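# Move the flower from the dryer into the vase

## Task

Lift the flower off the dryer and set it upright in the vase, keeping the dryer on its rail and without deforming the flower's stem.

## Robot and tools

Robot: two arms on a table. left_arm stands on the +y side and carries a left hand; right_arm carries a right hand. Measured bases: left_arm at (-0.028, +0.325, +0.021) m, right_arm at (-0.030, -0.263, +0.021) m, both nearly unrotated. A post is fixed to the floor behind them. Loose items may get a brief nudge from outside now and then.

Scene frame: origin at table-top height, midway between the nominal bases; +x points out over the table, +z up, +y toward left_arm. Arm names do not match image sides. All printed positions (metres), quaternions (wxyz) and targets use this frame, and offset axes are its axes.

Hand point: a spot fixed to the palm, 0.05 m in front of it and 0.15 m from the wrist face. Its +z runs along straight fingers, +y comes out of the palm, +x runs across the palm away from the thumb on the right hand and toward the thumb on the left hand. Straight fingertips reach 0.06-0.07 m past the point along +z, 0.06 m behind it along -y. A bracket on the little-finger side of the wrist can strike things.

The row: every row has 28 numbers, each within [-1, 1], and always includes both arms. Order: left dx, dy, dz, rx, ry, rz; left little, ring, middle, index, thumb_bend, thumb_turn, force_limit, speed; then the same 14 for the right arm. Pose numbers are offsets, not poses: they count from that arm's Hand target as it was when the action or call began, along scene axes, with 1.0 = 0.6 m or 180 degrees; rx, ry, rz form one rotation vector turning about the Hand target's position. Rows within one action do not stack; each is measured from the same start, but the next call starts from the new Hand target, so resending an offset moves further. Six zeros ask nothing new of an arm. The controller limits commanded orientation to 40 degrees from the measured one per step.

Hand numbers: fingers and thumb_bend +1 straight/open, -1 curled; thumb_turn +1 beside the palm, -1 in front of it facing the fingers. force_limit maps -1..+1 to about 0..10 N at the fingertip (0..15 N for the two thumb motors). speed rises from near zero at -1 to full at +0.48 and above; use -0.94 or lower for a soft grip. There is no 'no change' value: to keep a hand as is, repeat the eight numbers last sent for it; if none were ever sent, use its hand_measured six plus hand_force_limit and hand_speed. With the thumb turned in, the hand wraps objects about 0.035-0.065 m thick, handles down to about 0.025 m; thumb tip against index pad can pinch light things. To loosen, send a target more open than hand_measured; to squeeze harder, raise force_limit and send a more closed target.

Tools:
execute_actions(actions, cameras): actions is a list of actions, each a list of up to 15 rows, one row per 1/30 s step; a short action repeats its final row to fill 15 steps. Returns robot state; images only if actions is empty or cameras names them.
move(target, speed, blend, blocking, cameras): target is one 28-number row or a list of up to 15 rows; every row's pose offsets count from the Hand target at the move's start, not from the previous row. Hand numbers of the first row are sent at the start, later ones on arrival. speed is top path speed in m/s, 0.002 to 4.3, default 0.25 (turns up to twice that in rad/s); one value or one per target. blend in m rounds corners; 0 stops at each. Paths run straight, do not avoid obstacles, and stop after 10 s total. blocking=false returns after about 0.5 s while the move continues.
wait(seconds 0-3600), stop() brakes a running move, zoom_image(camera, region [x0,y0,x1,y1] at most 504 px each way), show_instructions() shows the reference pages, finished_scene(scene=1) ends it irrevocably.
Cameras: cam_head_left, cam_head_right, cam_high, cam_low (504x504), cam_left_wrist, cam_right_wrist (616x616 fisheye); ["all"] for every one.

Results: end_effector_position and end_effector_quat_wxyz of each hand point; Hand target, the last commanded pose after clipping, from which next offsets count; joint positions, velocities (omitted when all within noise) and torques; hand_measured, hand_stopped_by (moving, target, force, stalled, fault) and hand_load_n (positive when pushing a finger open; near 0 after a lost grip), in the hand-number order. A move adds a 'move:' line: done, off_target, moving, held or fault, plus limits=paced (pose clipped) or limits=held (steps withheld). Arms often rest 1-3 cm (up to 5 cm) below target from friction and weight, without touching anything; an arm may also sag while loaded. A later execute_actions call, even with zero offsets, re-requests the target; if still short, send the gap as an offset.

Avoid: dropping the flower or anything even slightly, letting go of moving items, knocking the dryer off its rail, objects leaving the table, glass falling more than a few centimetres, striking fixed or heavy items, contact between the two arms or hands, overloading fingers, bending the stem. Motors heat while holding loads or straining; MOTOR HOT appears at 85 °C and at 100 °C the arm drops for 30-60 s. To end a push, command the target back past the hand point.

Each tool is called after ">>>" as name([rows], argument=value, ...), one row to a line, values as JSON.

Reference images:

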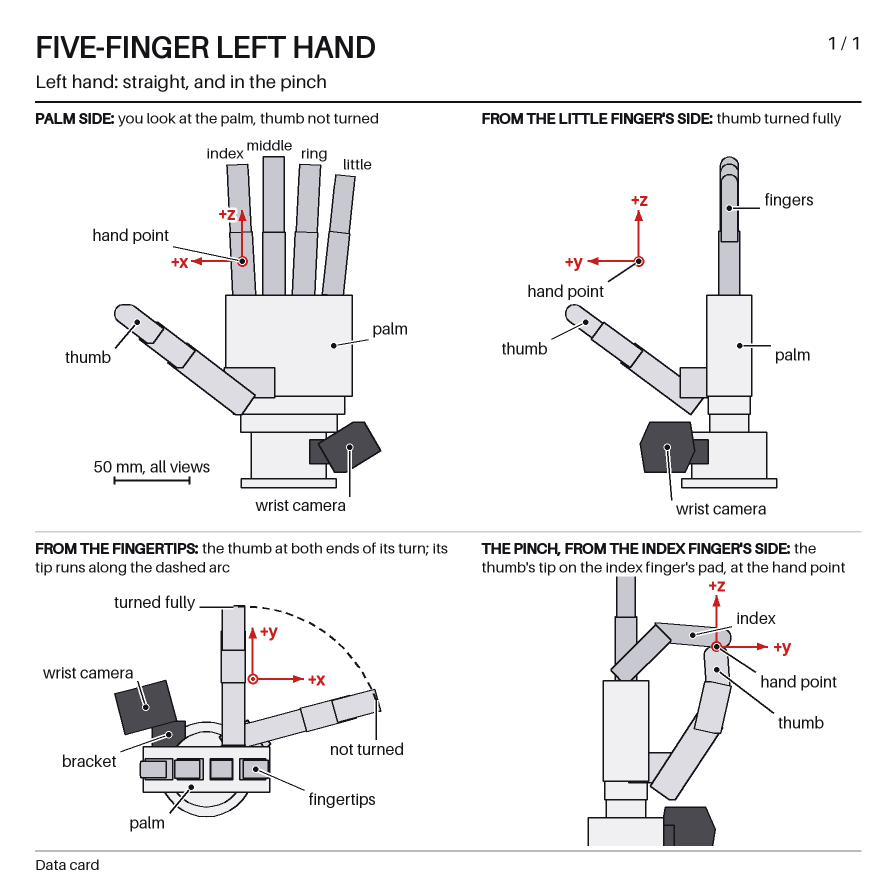

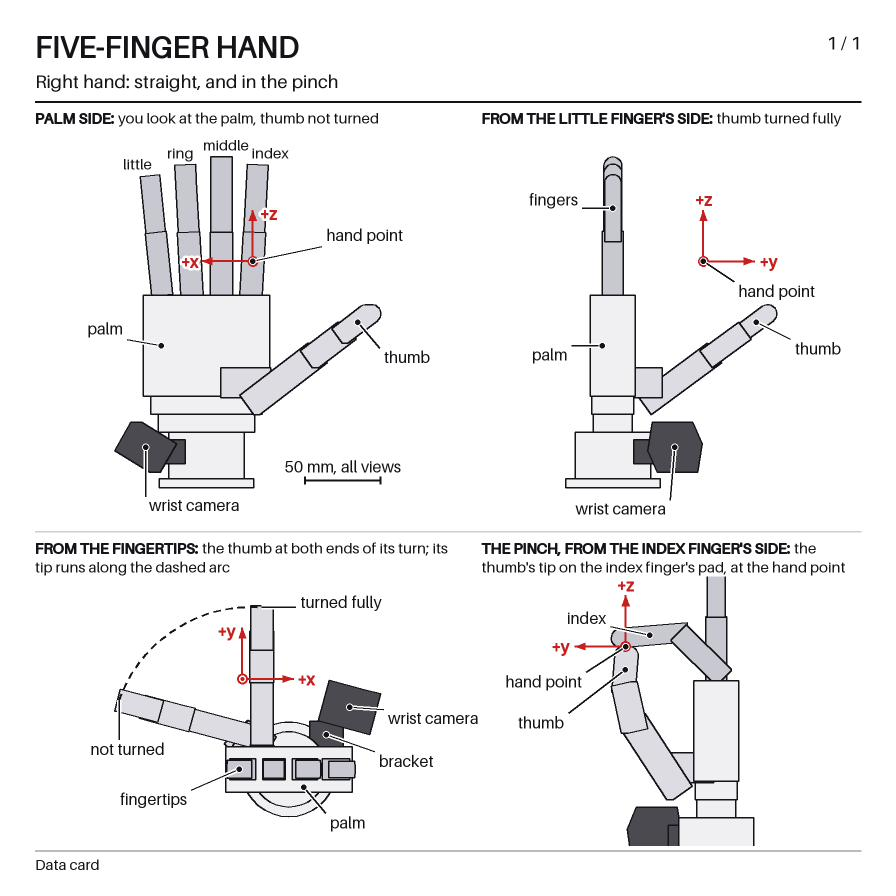

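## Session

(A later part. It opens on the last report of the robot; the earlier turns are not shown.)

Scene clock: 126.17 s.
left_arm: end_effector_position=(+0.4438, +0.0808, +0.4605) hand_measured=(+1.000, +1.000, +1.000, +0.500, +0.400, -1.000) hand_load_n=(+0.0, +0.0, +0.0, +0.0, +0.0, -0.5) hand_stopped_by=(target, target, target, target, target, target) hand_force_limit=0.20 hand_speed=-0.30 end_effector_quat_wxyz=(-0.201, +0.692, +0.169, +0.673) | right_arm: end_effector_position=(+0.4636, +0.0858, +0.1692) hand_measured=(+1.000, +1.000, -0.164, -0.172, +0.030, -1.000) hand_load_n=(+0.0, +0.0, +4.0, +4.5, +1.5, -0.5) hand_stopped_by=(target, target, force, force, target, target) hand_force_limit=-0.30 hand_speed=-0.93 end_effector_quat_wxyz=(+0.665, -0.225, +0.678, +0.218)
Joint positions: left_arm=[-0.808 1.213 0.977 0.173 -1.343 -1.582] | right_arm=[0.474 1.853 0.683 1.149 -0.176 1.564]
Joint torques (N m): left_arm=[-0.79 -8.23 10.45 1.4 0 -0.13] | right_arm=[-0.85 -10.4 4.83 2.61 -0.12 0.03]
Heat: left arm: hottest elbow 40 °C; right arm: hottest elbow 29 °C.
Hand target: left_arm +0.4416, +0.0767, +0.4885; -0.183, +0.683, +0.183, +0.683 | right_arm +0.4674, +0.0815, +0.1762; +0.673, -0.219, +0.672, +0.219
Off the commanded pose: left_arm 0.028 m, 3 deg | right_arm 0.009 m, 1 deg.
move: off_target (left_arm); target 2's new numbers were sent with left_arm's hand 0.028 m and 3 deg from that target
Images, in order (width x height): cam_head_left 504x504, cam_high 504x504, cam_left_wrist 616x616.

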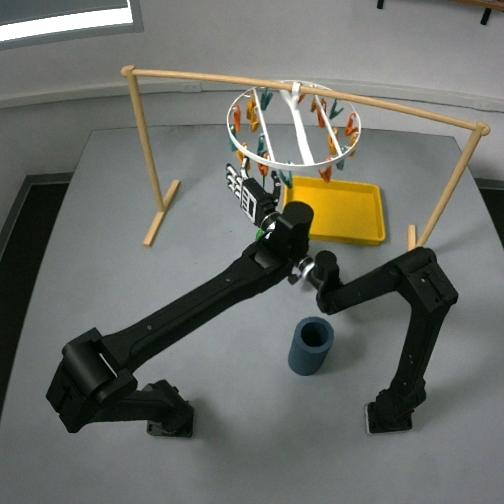

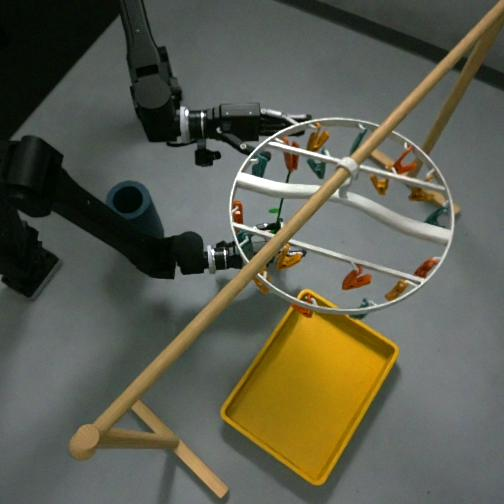

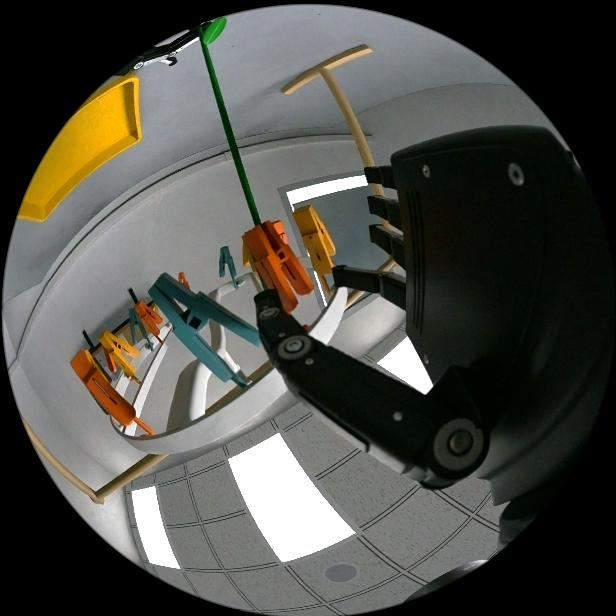

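>>> execute_actions(actions=[], cameras=["cam_head_left","cam_head_right","cam_left_wrist","cam_high","cam_low"])

>>> zoom_image(camera="cam_head_left", region=[235, 130, 295, 190])

>>> zoom_image(camera="cam_head_right", region=[215, 130, 275, 190])

>>> zoom_image(camera="cam_left_wrist", region=[240, 210, 340, 310])

Scene clock: 126.40 s.
left_arm: end_effector_position=(+0.4438, +0.0808, +0.4605) hand_measured=(+1.000, +1.000, +1.000, +0.500, +0.400, -1.000) hand_load_n=(+0.0, +0.0, +0.0, +0.0, +0.0, -0.5) hand_stopped_by=(target, target, target, target, target, target) hand_force_limit=0.20 hand_speed=-0.30 end_effector_quat_wxyz=(-0.201, +0.692, +0.169, +0.673) | right_arm: end_effector_position=(+0.4636, +0.0858, +0.1692) hand_measured=(+1.000, +1.000, -0.164, -0.172, +0.030, -1.000) hand_load_n=(+0.0, +0.0, +4.5, +4.5, +1.5, -0.5) hand_stopped_by=(target, target, force, force, target, target) hand_force_limit=-0.30 hand_speed=-0.93 end_effector_quat_wxyz=(+0.665, -0.225, +0.678, +0.218)
Joint positions: left_arm=[-0.808 1.213 0.977 0.173 -1.343 -1.582] | right_arm=[0.474 1.853 0.683 1.149 -0.176 1.564]
Joint velocities: within noise
Joint torques (N m): left_arm=[-0.79 -8.23 10.44 1.42 0 -0.13] | right_arm=[-0.85 -10.34 4.81 2.61 -0.13 0.03]
Heat: left arm: hottest elbow 40 °C; right arm: hottest elbow 29 °C.
Hand target: left_arm +0.4416, +0.0767, +0.4885; -0.183, +0.683, +0.183, +0.683 | right_arm +0.4674, +0.0815, +0.1762; +0.673, -0.219, +0.672, +0.219
Off the commanded pose: left_arm 0.028 m, 3 deg | right_arm 0.009 m, 1 deg.
Images, in order (width x height): cam_head_left 504x504, cam_head_right 504x504, cam_high 504x504, cam_low 504x504, cam_left_wrist 616x616.

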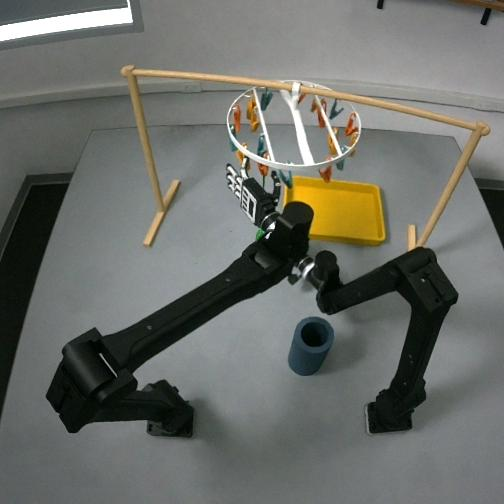

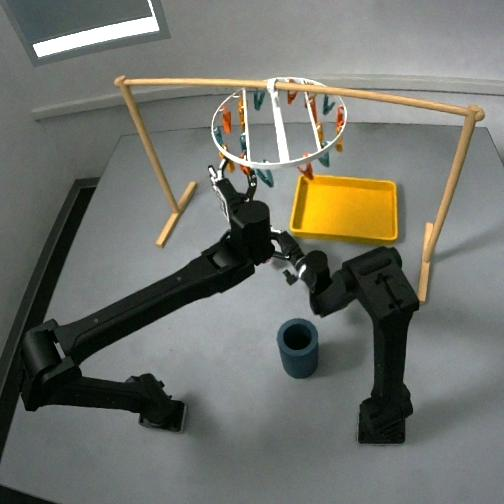

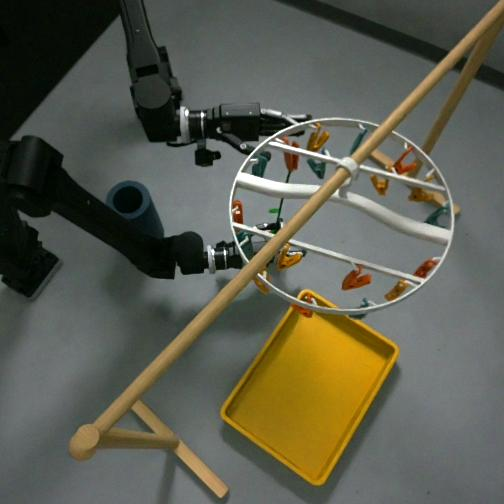

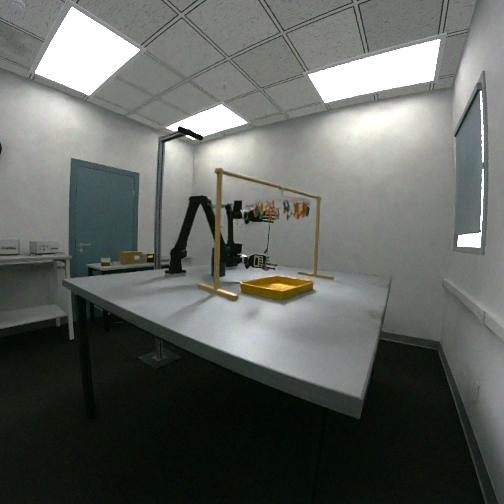

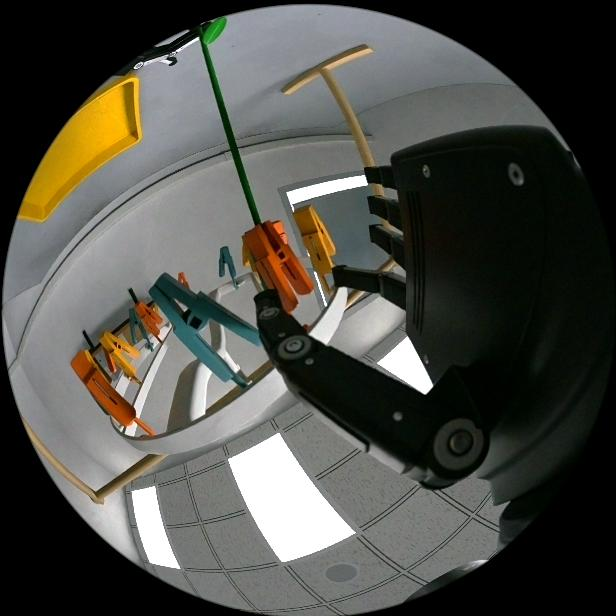

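Scaled by 8.400 from the camera's image (finer frame: 720x720).

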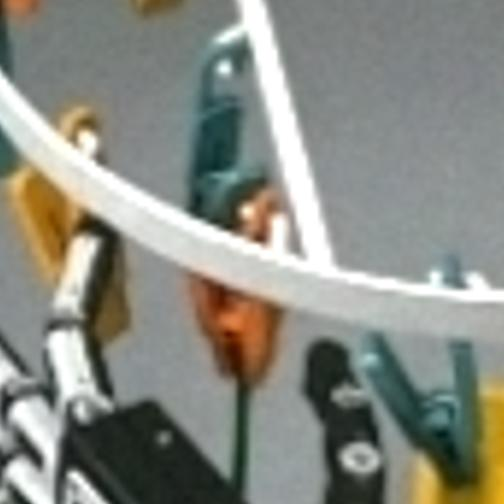

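Scaled by 8.400 from the camera's image (finer frame: 720x720).

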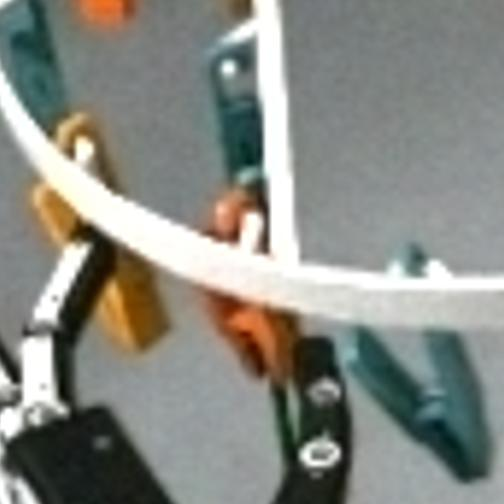

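Scaled by 5.040 from the camera's image (finer frame: 880x880).

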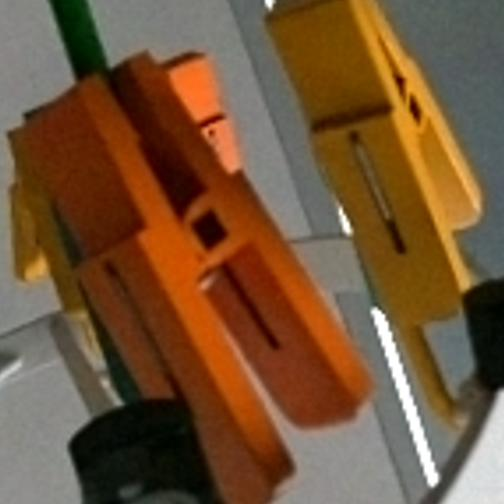

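>>> move([
  [0.0347,0.0218,-0.002,0,0,0,1,1,1,0.5,0.5,-1,0.2,-0.3,0,0,0,0,0,0,1,1,-0.4,-0.4,0.03,-1,-0.3,-0.93],
], speed=0.04, cameras=["cam_left_wrist","cam_high","cam_head_left","cam_head_right"])

>>> zoom_image(camera="cam_left_wrist", region=[220, 160, 420, 360])

>>> zoom_image(camera="cam_high", region=[240, 90, 340, 190])

Scene clock: 127.97 s.
left_arm: end_effector_position=(+0.4559, +0.0896, +0.4602) hand_measured=(+1.000, +1.000, +1.000, +0.500, +0.500, -1.000) hand_load_n=(+0.0, +0.0, +0.0, +0.0, +0.0, +0.0) hand_stopped_by=(target, target, target, target, target, target) hand_force_limit=0.20 hand_speed=-0.30 end_effector_quat_wxyz=(-0.195, +0.694, +0.166, +0.673) | right_arm: end_effector_position=(+0.4636, +0.0858, +0.1692) hand_measured=(+1.000, +1.000, -0.164, -0.172, +0.030, -1.000) hand_load_n=(+0.0, +0.0, +4.5, +4.0, +1.5, -0.5) hand_stopped_by=(target, target, force, force, target, target) hand_force_limit=-0.30 hand_speed=-0.93 end_effector_quat_wxyz=(+0.665, -0.225, +0.678, +0.218)
Joint positions: left_arm=[-0.767 1.213 0.977 0.174 -1.29 -1.582] | right_arm=[0.474 1.853 0.683 1.149 -0.176 1.564]
Joint torques (N m): left_arm=[0.56 -7.06 11 1.72 0.19 -0.11] | right_arm=[-0.85 -10.34 4.83 2.61 -0.12 0.04]
Heat: left arm: hottest elbow 40 °C; right arm: hottest elbow 29 °C.
Hand target: left_arm +0.4624, +0.0897, +0.4873; -0.183, +0.683, +0.183, +0.683 | right_arm +0.4674, +0.0815, +0.1762; +0.673, -0.219, +0.672, +0.219
Off the commanded pose: left_arm 0.028 m, 3 deg | right_arm 0.009 m, 1 deg.
move: off_target (left_arm)
Images, in order (width x height): cam_head_left 504x504, cam_head_right 504x504, cam_high 504x504, cam_left_wrist 616x616.

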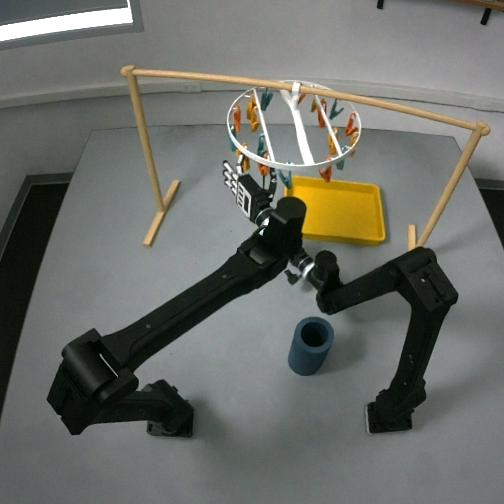

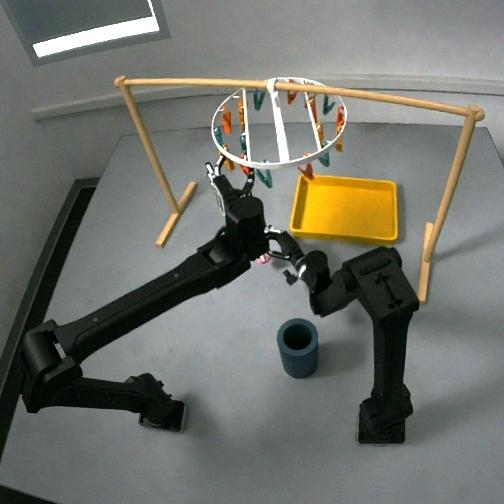

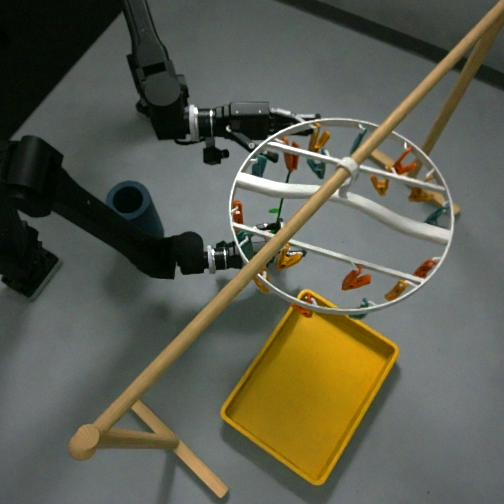

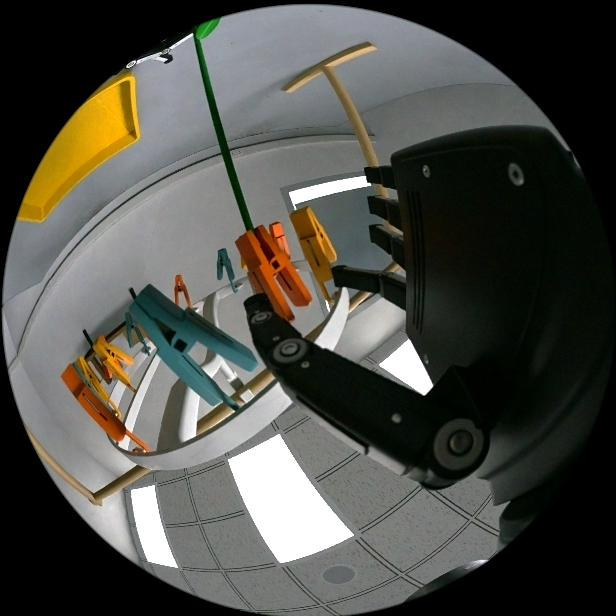

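Scaled by 2.520 from the camera's image (finer frame: 880x880).

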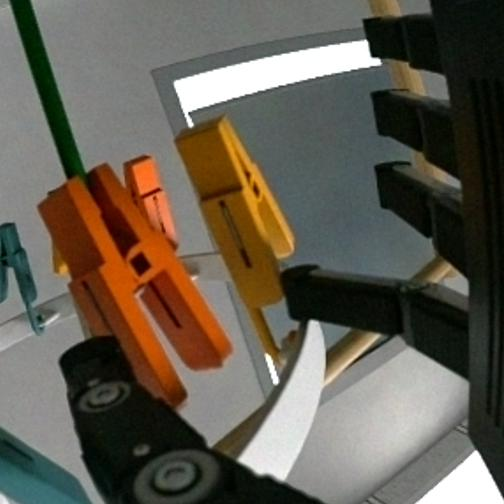

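Scaled by 5.040 from the camera's image (finer frame: 720x720).

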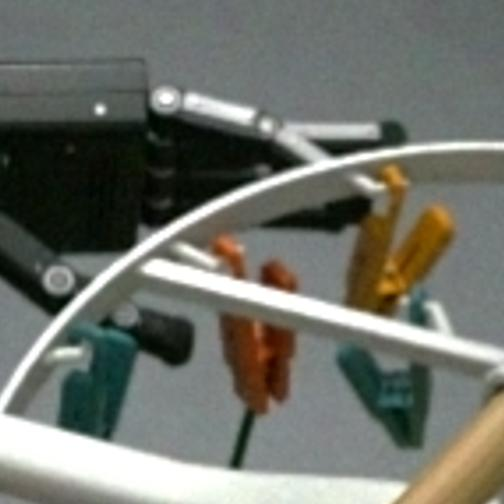

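>>> move(target=[0,0,0,0,0,0,1,1,1,0.5,0.38,-1,-0.4,-0.5,0,0,0,0,0,0,1,1,-0.4,-0.4,0.03,-1,-0.3,-0.93], cameras=["cam_left_wrist","cam_high","cam_head_left","cam_head_right"])

Scene clock: 129.10 s.
left_arm: end_effector_position=(+0.4559, +0.0895, +0.4602) hand_measured=(+1.000, +1.000, +1.000, +0.500, +0.380, -1.000) hand_load_n=(+0.0, +0.0, +0.0, +0.0, +0.0, +0.0) hand_stopped_by=(target, target, target, target, target, target) hand_force_limit=-0.40 hand_speed=-0.50 end_effector_quat_wxyz=(-0.195, +0.694, +0.166, +0.673) | right_arm: end_effector_position=(+0.4636, +0.0858, +0.1692) hand_measured=(+1.000, +1.000, -0.164, -0.172, +0.030, -1.000) hand_load_n=(+0.0, +0.0, +4.5, +4.0, +1.5, -1.0) hand_stopped_by=(target, target, force, force, target, target) hand_force_limit=-0.30 hand_speed=-0.93 end_effector_quat_wxyz=(+0.665, -0.225, +0.678, +0.218)
Joint positions: left_arm=[-0.767 1.213 0.977 0.174 -1.289 -1.582] | right_arm=[0.474 1.853 0.683 1.149 -0.176 1.564]
Joint torques (N m): left_arm=[0.62 -7.12 11 1.72 0.19 -0.11] | right_arm=[-0.79 -10.34 4.83 2.61 -0.12 0.04]
Heat: left arm: hottest elbow 40 °C; right arm: hottest elbow 29 °C.
Hand target: left_arm +0.4624, +0.0897, +0.4873; -0.182, +0.683, +0.183, +0.683 | right_arm +0.4674, +0.0815, +0.1762; +0.673, -0.219, +0.672, +0.219
Off the commanded pose: left_arm 0.028 m, 3 deg | right_arm 0.009 m, 1 deg.
move: done
Images, in order (width x height): cam_head_left 504x504, cam_head_right 504x504, cam_high 504x504, cam_left_wrist 616x616.

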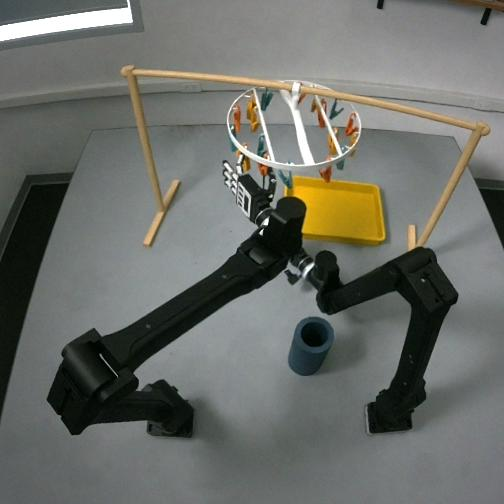

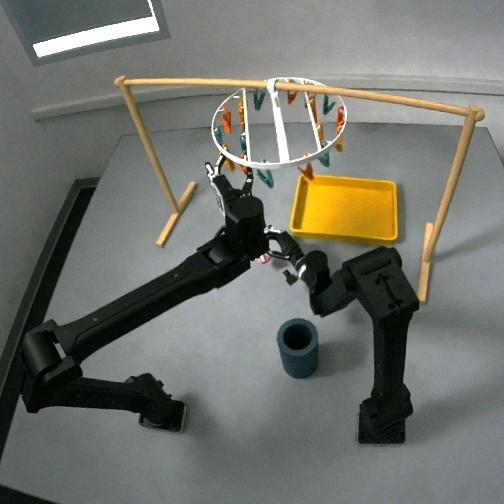

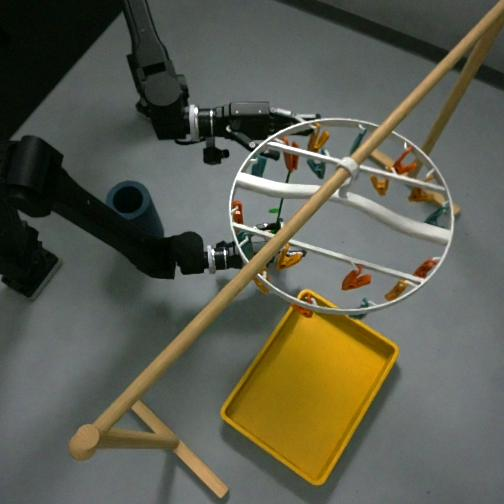

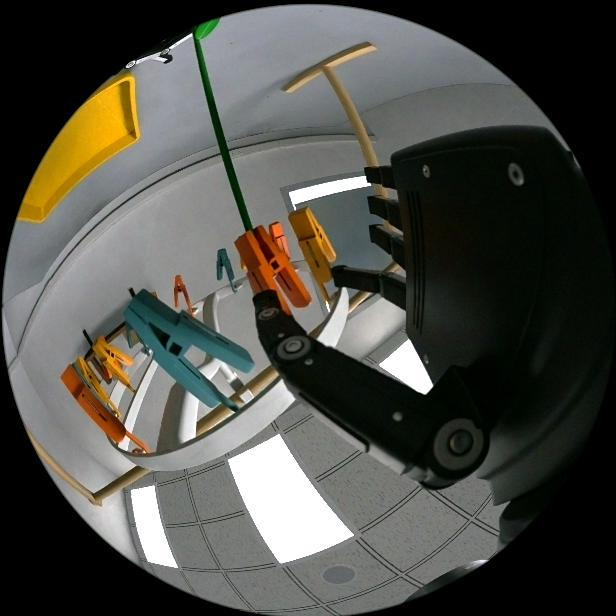

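>>> zoom_image(camera="cam_left_wrist", region=[200, 200, 380, 380])

>>> zoom_image(camera="cam_high", region=[230, 90, 350, 210])

Scaled by 2.800 from the camera's image (finer frame: 880x880).

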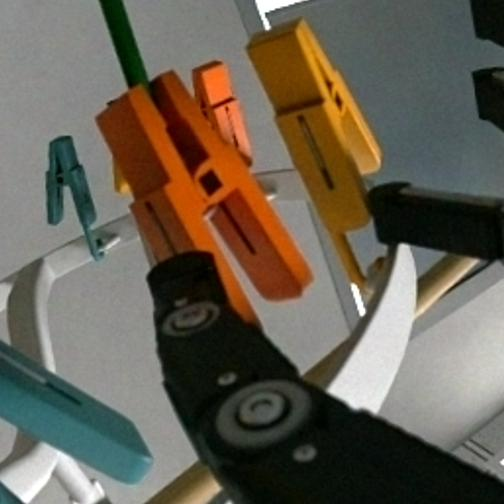

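Scaled by 4.200 from the camera's image (finer frame: 720x720).

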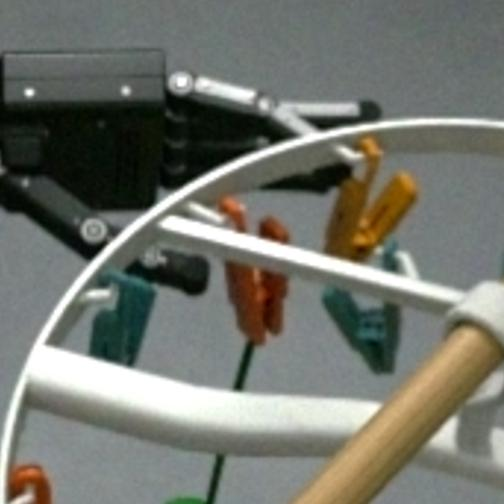

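>>> move(target=[0,0,0,0,0,0,1,1,1,0.3,0.38,-1,-0.4,-0.7,0,0,0,0,0,0,1,1,-0.4,-0.4,0.03,-1,-0.3,-0.93], cameras=["cam_left_wrist","cam_high"])

>>> zoom_image(camera="cam_left_wrist", region=[200, 200, 380, 380])

>>> zoom_image(camera="cam_high", region=[230, 90, 350, 210])

Scene clock: 130.33 s.
left_arm: end_effector_position=(+0.4559, +0.0895, +0.4602) hand_measured=(+1.000, +1.000, +1.000, +0.300, +0.380, -1.000) hand_load_n=(+0.0, +0.0, +0.0, +0.0, +0.0, +0.0) hand_stopped_by=(target, target, target, target, target, target) hand_force_limit=-0.40 hand_speed=-0.70 end_effector_quat_wxyz=(-0.195, +0.694, +0.166, +0.673) | right_arm: end_effector_position=(+0.4636, +0.0858, +0.1692) hand_measured=(+1.000, +1.000, -0.164, -0.172, +0.030, -1.000) hand_load_n=(+0.0, +0.0, +4.0, +4.0, +1.5, -0.5) hand_stopped_by=(target, target, force, force, target, target) hand_force_limit=-0.30 hand_speed=-0.93 end_effector_quat_wxyz=(+0.665, -0.225, +0.678, +0.218)
Joint positions: left_arm=[-0.767 1.213 0.977 0.174 -1.289 -1.582] | right_arm=[0.474 1.853 0.683 1.149 -0.176 1.564]
Joint torques (N m): left_arm=[0.62 -7.12 11 1.7 0.19 -0.11] | right_arm=[-0.85 -10.4 4.82 2.59 -0.13 0.04]
Heat: left arm: hottest elbow 41 °C; right arm: hottest elbow 29 °C.
Hand target: left_arm +0.4624, +0.0897, +0.4873; -0.182, +0.683, +0.183, +0.683 | right_arm +0.4674, +0.0815, +0.1762; +0.673, -0.219, +0.672, +0.219
Off the commanded pose: left_arm 0.028 m, 3 deg | right_arm 0.009 m, 1 deg.
move: done
Images, in order (width x height): cam_high 504x504, cam_left_wrist 616x616.

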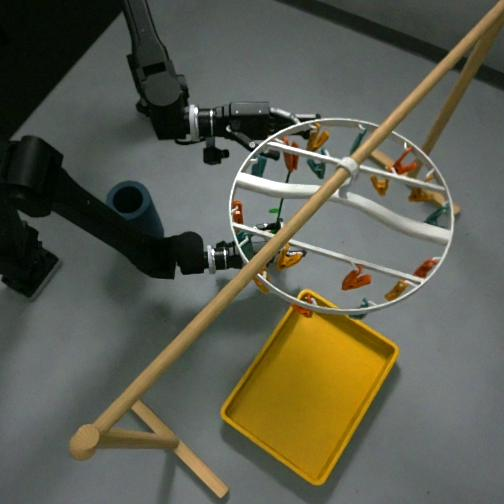

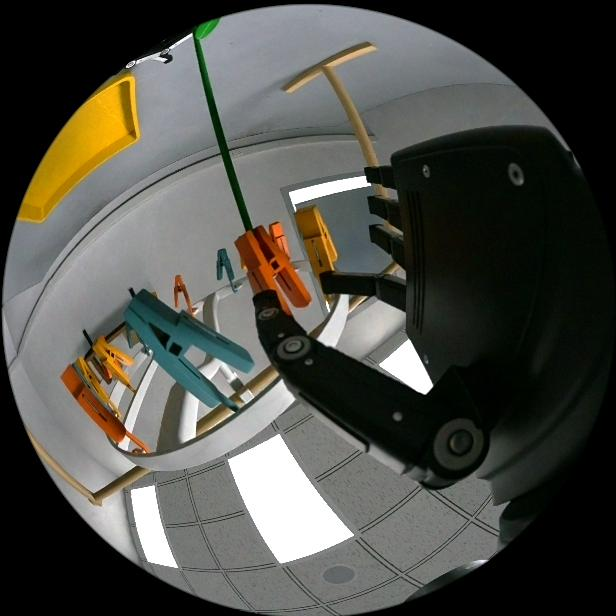

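Scaled by 2.800 from the camera's image (finer frame: 880x880).

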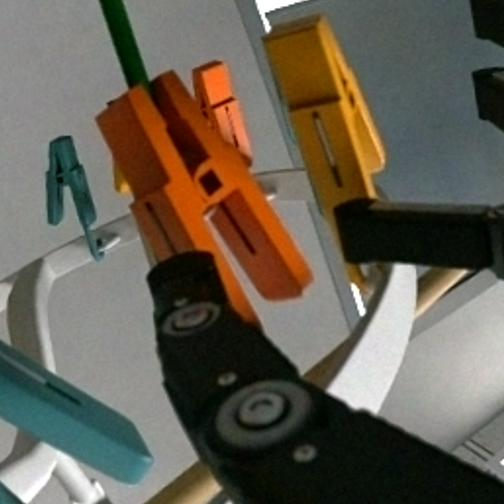

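Scaled by 4.200 from the camera's image (finer frame: 720x720).

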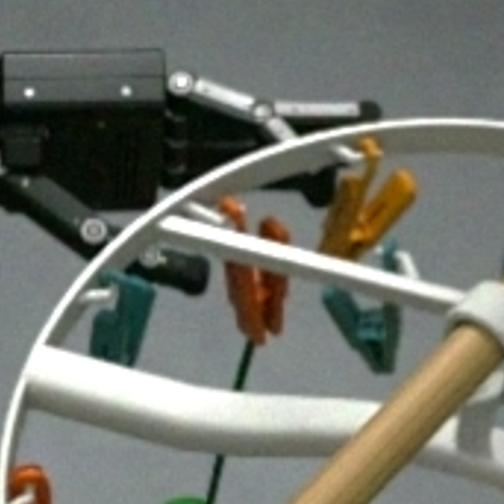

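>>> move(target=[0,0,0,0,0,0,1,1,1,0.3,0.28,-1,-0.4,-0.7,0,0,0,0,0,0,1,1,-0.4,-0.4,0.03,-1,-0.3,-0.93], cameras=["cam_left_wrist","cam_high"])

>>> zoom_image(camera="cam_left_wrist", region=[200, 200, 380, 380])

>>> zoom_image(camera="cam_high", region=[230, 90, 350, 210])

Scene clock: 131.00 s.
left_arm: end_effector_position=(+0.4559, +0.0895, +0.4602) hand_measured=(+1.000, +1.000, +1.000, +0.300, +0.280, -1.000) hand_load_n=(+0.0, +0.0, +0.0, +0.0, +0.0, +0.0) hand_stopped_by=(target, target, target, target, target, target) hand_force_limit=-0.40 hand_speed=-0.70 end_effector_quat_wxyz=(-0.195, +0.694, +0.166, +0.673) | right_arm: end_effector_position=(+0.4636, +0.0858, +0.1692) hand_measured=(+1.000, +1.000, -0.164, -0.172, +0.030, -1.000) hand_load_n=(+0.0, +0.0, +4.5, +4.0, +1.0, -0.5) hand_stopped_by=(target, target, force, force, target, target) hand_force_limit=-0.30 hand_speed=-0.93 end_effector_quat_wxyz=(+0.665, -0.225, +0.678, +0.218)
Joint positions: left_arm=[-0.767 1.213 0.977 0.174 -1.289 -1.582] | right_arm=[0.474 1.853 0.683 1.149 -0.176 1.564]
Joint torques (N m): left_arm=[0.56 -7.06 11 1.72 0.19 -0.11] | right_arm=[-0.85 -10.34 4.82 2.59 -0.13 0.04]
Heat: left arm: hottest elbow 41 °C; right arm: hottest elbow 29 °C.
Hand target: left_arm +0.4624, +0.0897, +0.4873; -0.183, +0.683, +0.183, +0.683 | right_arm +0.4674, +0.0815, +0.1762; +0.673, -0.219, +0.672, +0.219
Off the commanded pose: left_arm 0.028 m, 3 deg | right_arm 0.009 m, 1 deg.
move: done
Images, in order (width x height): cam_high 504x504, cam_left_wrist 616x616.

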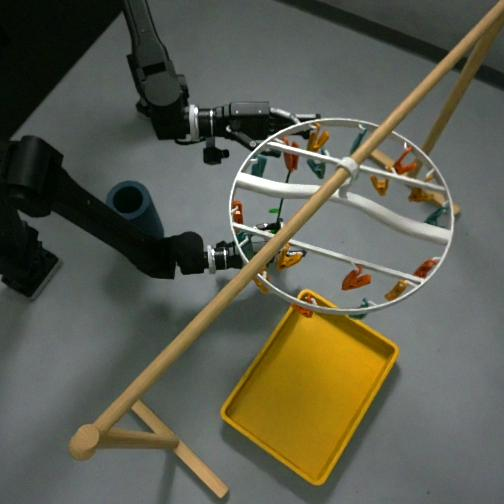

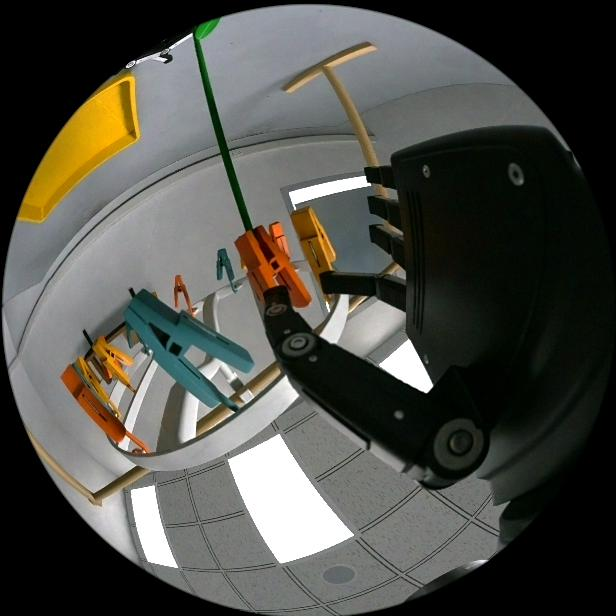

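Scaled by 2.800 from the camera's image (finer frame: 880x880).

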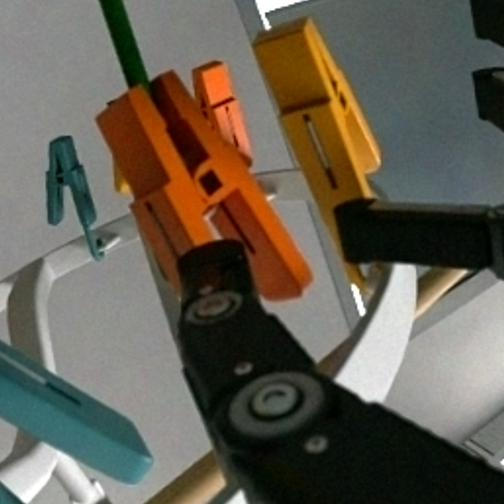

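Scaled by 4.200 from the camera's image (finer frame: 720x720).

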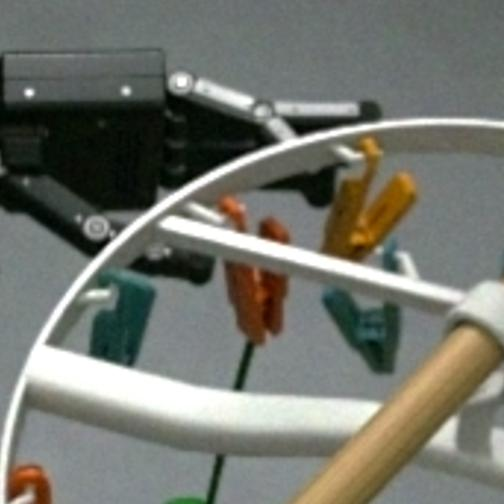

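>>> move(target=[0,0,0,0,0,0,1,1,1,0.1,0.28,-1,-0.4,-0.7,0,0,0,0,0,0,1,1,-0.4,-0.4,0.03,-1,-0.3,-0.93], cameras=["cam_left_wrist","cam_high"])

>>> zoom_image(camera="cam_left_wrist", region=[200, 200, 380, 380])

>>> zoom_image(camera="cam_high", region=[230, 90, 350, 210])

Scene clock: 132.07 s.
left_arm: end_effector_position=(+0.4559, +0.0895, +0.4602) hand_measured=(+1.000, +1.000, +1.000, +0.100, +0.280, -1.000) hand_load_n=(+0.0, +0.0, +0.0, -0.5, +0.0, +0.0) hand_stopped_by=(target, target, target, target, target, target) hand_force_limit=-0.40 hand_speed=-0.70 end_effector_quat_wxyz=(-0.195, +0.694, +0.166, +0.673) | right_arm: end_effector_position=(+0.4636, +0.0858, +0.1692) hand_measured=(+1.000, +1.000, -0.164, -0.172, +0.030, -1.000) hand_load_n=(+0.0, +0.0, +4.5, +4.0, +1.5, -0.5) hand_stopped_by=(target, target, force, force, target, target) hand_force_limit=-0.30 hand_speed=-0.93 end_effector_quat_wxyz=(+0.665, -0.225, +0.678, +0.218)
Joint positions: left_arm=[-0.767 1.213 0.977 0.174 -1.289 -1.582] | right_arm=[0.474 1.853 0.683 1.149 -0.176 1.564]
Joint torques (N m): left_arm=[0.62 -7.12 11.02 1.72 0.18 -0.11] | right_arm=[-0.79 -10.4 4.83 2.59 -0.13 0.04]
Heat: left arm: hottest elbow 41 °C; right arm: hottest elbow 29 °C.
Hand target: left_arm +0.4624, +0.0897, +0.4873; -0.183, +0.683, +0.183, +0.683 | right_arm +0.4674, +0.0815, +0.1762; +0.673, -0.219, +0.672, +0.219
Off the commanded pose: left_arm 0.028 m, 3 deg | right_arm 0.009 m, 1 deg.
move: done
Images, in order (width x height): cam_high 504x504, cam_left_wrist 616x616.

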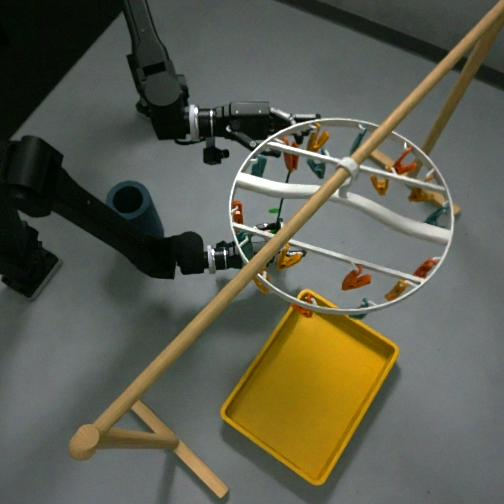

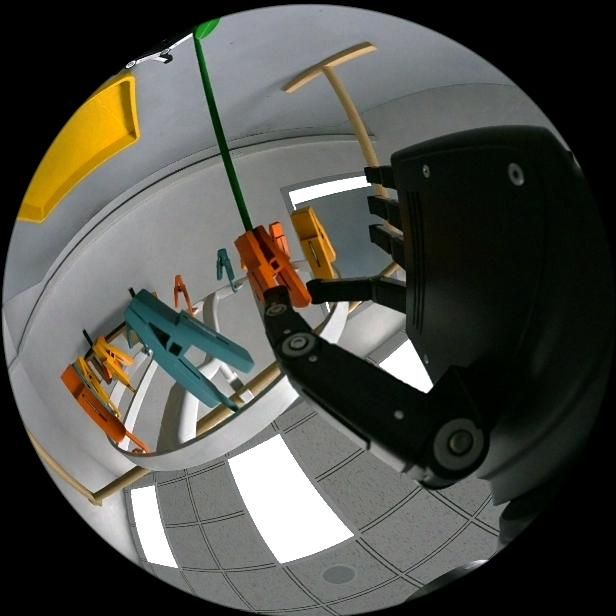

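Scaled by 2.800 from the camera's image (finer frame: 880x880).

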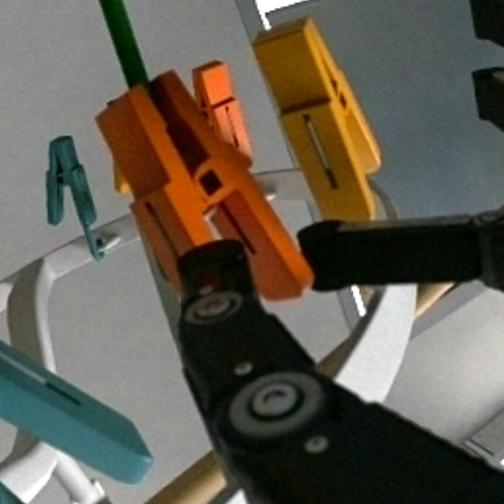

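Scaled by 4.200 from the camera's image (finer frame: 720x720).

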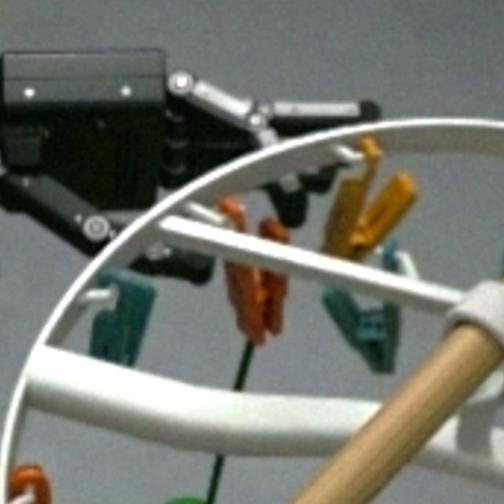

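>>> move(target=[0,0,0,0,0,0,1,1,1,0.0,0.28,-1,-0.4,-0.8,0,0,0,0,0,0,1,1,-0.4,-0.4,0.03,-1,-0.3,-0.93], cameras=["cam_left_wrist","cam_high"])

>>> zoom_image(camera="cam_left_wrist", region=[200, 200, 380, 380])

>>> zoom_image(camera="cam_high", region=[230, 90, 350, 210])

Scene clock: 132.77 s.
left_arm: end_effector_position=(+0.4559, +0.0895, +0.4602) hand_measured=(+1.000, +1.000, +1.000, +0.000, +0.280, -1.000) hand_load_n=(+0.5, +0.0, +0.0, +0.0, +0.0, +0.0) hand_stopped_by=(target, target, target, target, target, target) hand_force_limit=-0.40 hand_speed=-0.80 end_effector_quat_wxyz=(-0.195, +0.694, +0.166, +0.673) | right_arm: end_effector_position=(+0.4636, +0.0858, +0.1692) hand_measured=(+1.000, +1.000, -0.164, -0.172, +0.030, -1.000) hand_load_n=(+0.0, +0.0, +4.5, +4.0, +1.5, -0.5) hand_stopped_by=(target, target, force, force, target, target) hand_force_limit=-0.30 hand_speed=-0.93 end_effector_quat_wxyz=(+0.665, -0.225, +0.678, +0.218)
Joint positions: left_arm=[-0.767 1.213 0.977 0.174 -1.289 -1.582] | right_arm=[0.474 1.853 0.683 1.149 -0.176 1.564]
Joint torques (N m): left_arm=[0.62 -7.06 11.02 1.7 0.18 -0.11] | right_arm=[-0.73 -10.46 4.83 2.59 -0.12 0.04]
Heat: left arm: hottest elbow 41 °C; right arm: hottest elbow 29 °C.
Hand target: left_arm +0.4624, +0.0897, +0.4873; -0.183, +0.683, +0.183, +0.683 | right_arm +0.4674, +0.0815, +0.1762; +0.673, -0.219, +0.672, +0.219
Off the commanded pose: left_arm 0.028 m, 3 deg | right_arm 0.009 m, 1 deg.
move: done
Images, in order (width x height): cam_high 504x504, cam_left_wrist 616x616.

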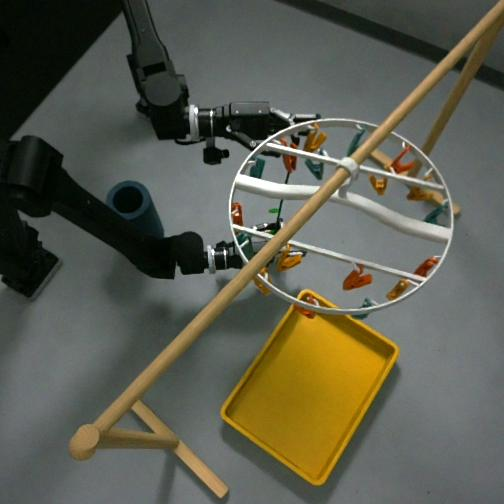

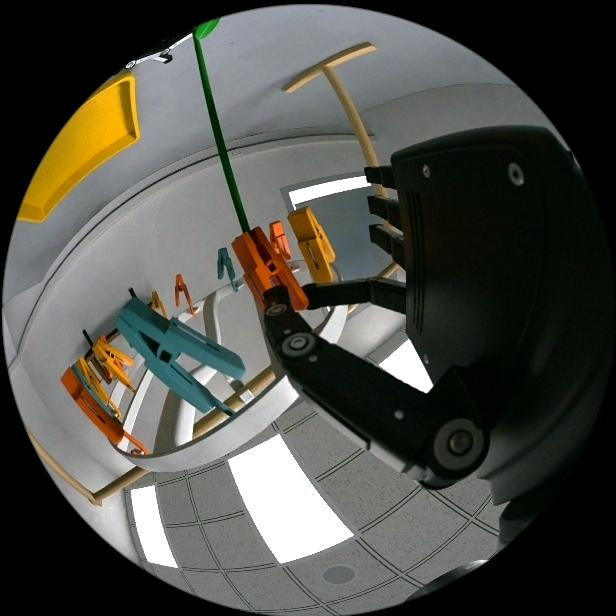

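Scaled by 2.800 from the camera's image (finer frame: 880x880).

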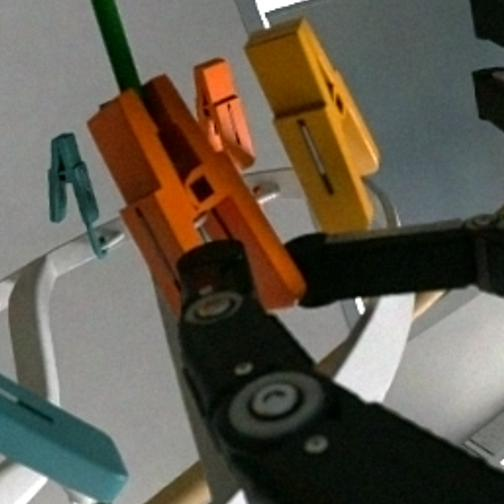

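Scaled by 4.200 from the camera's image (finer frame: 720x720).

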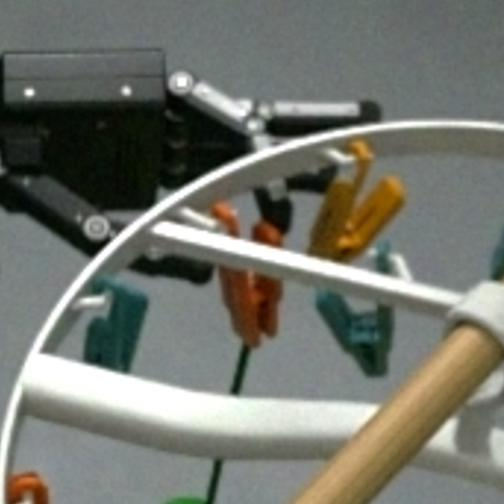

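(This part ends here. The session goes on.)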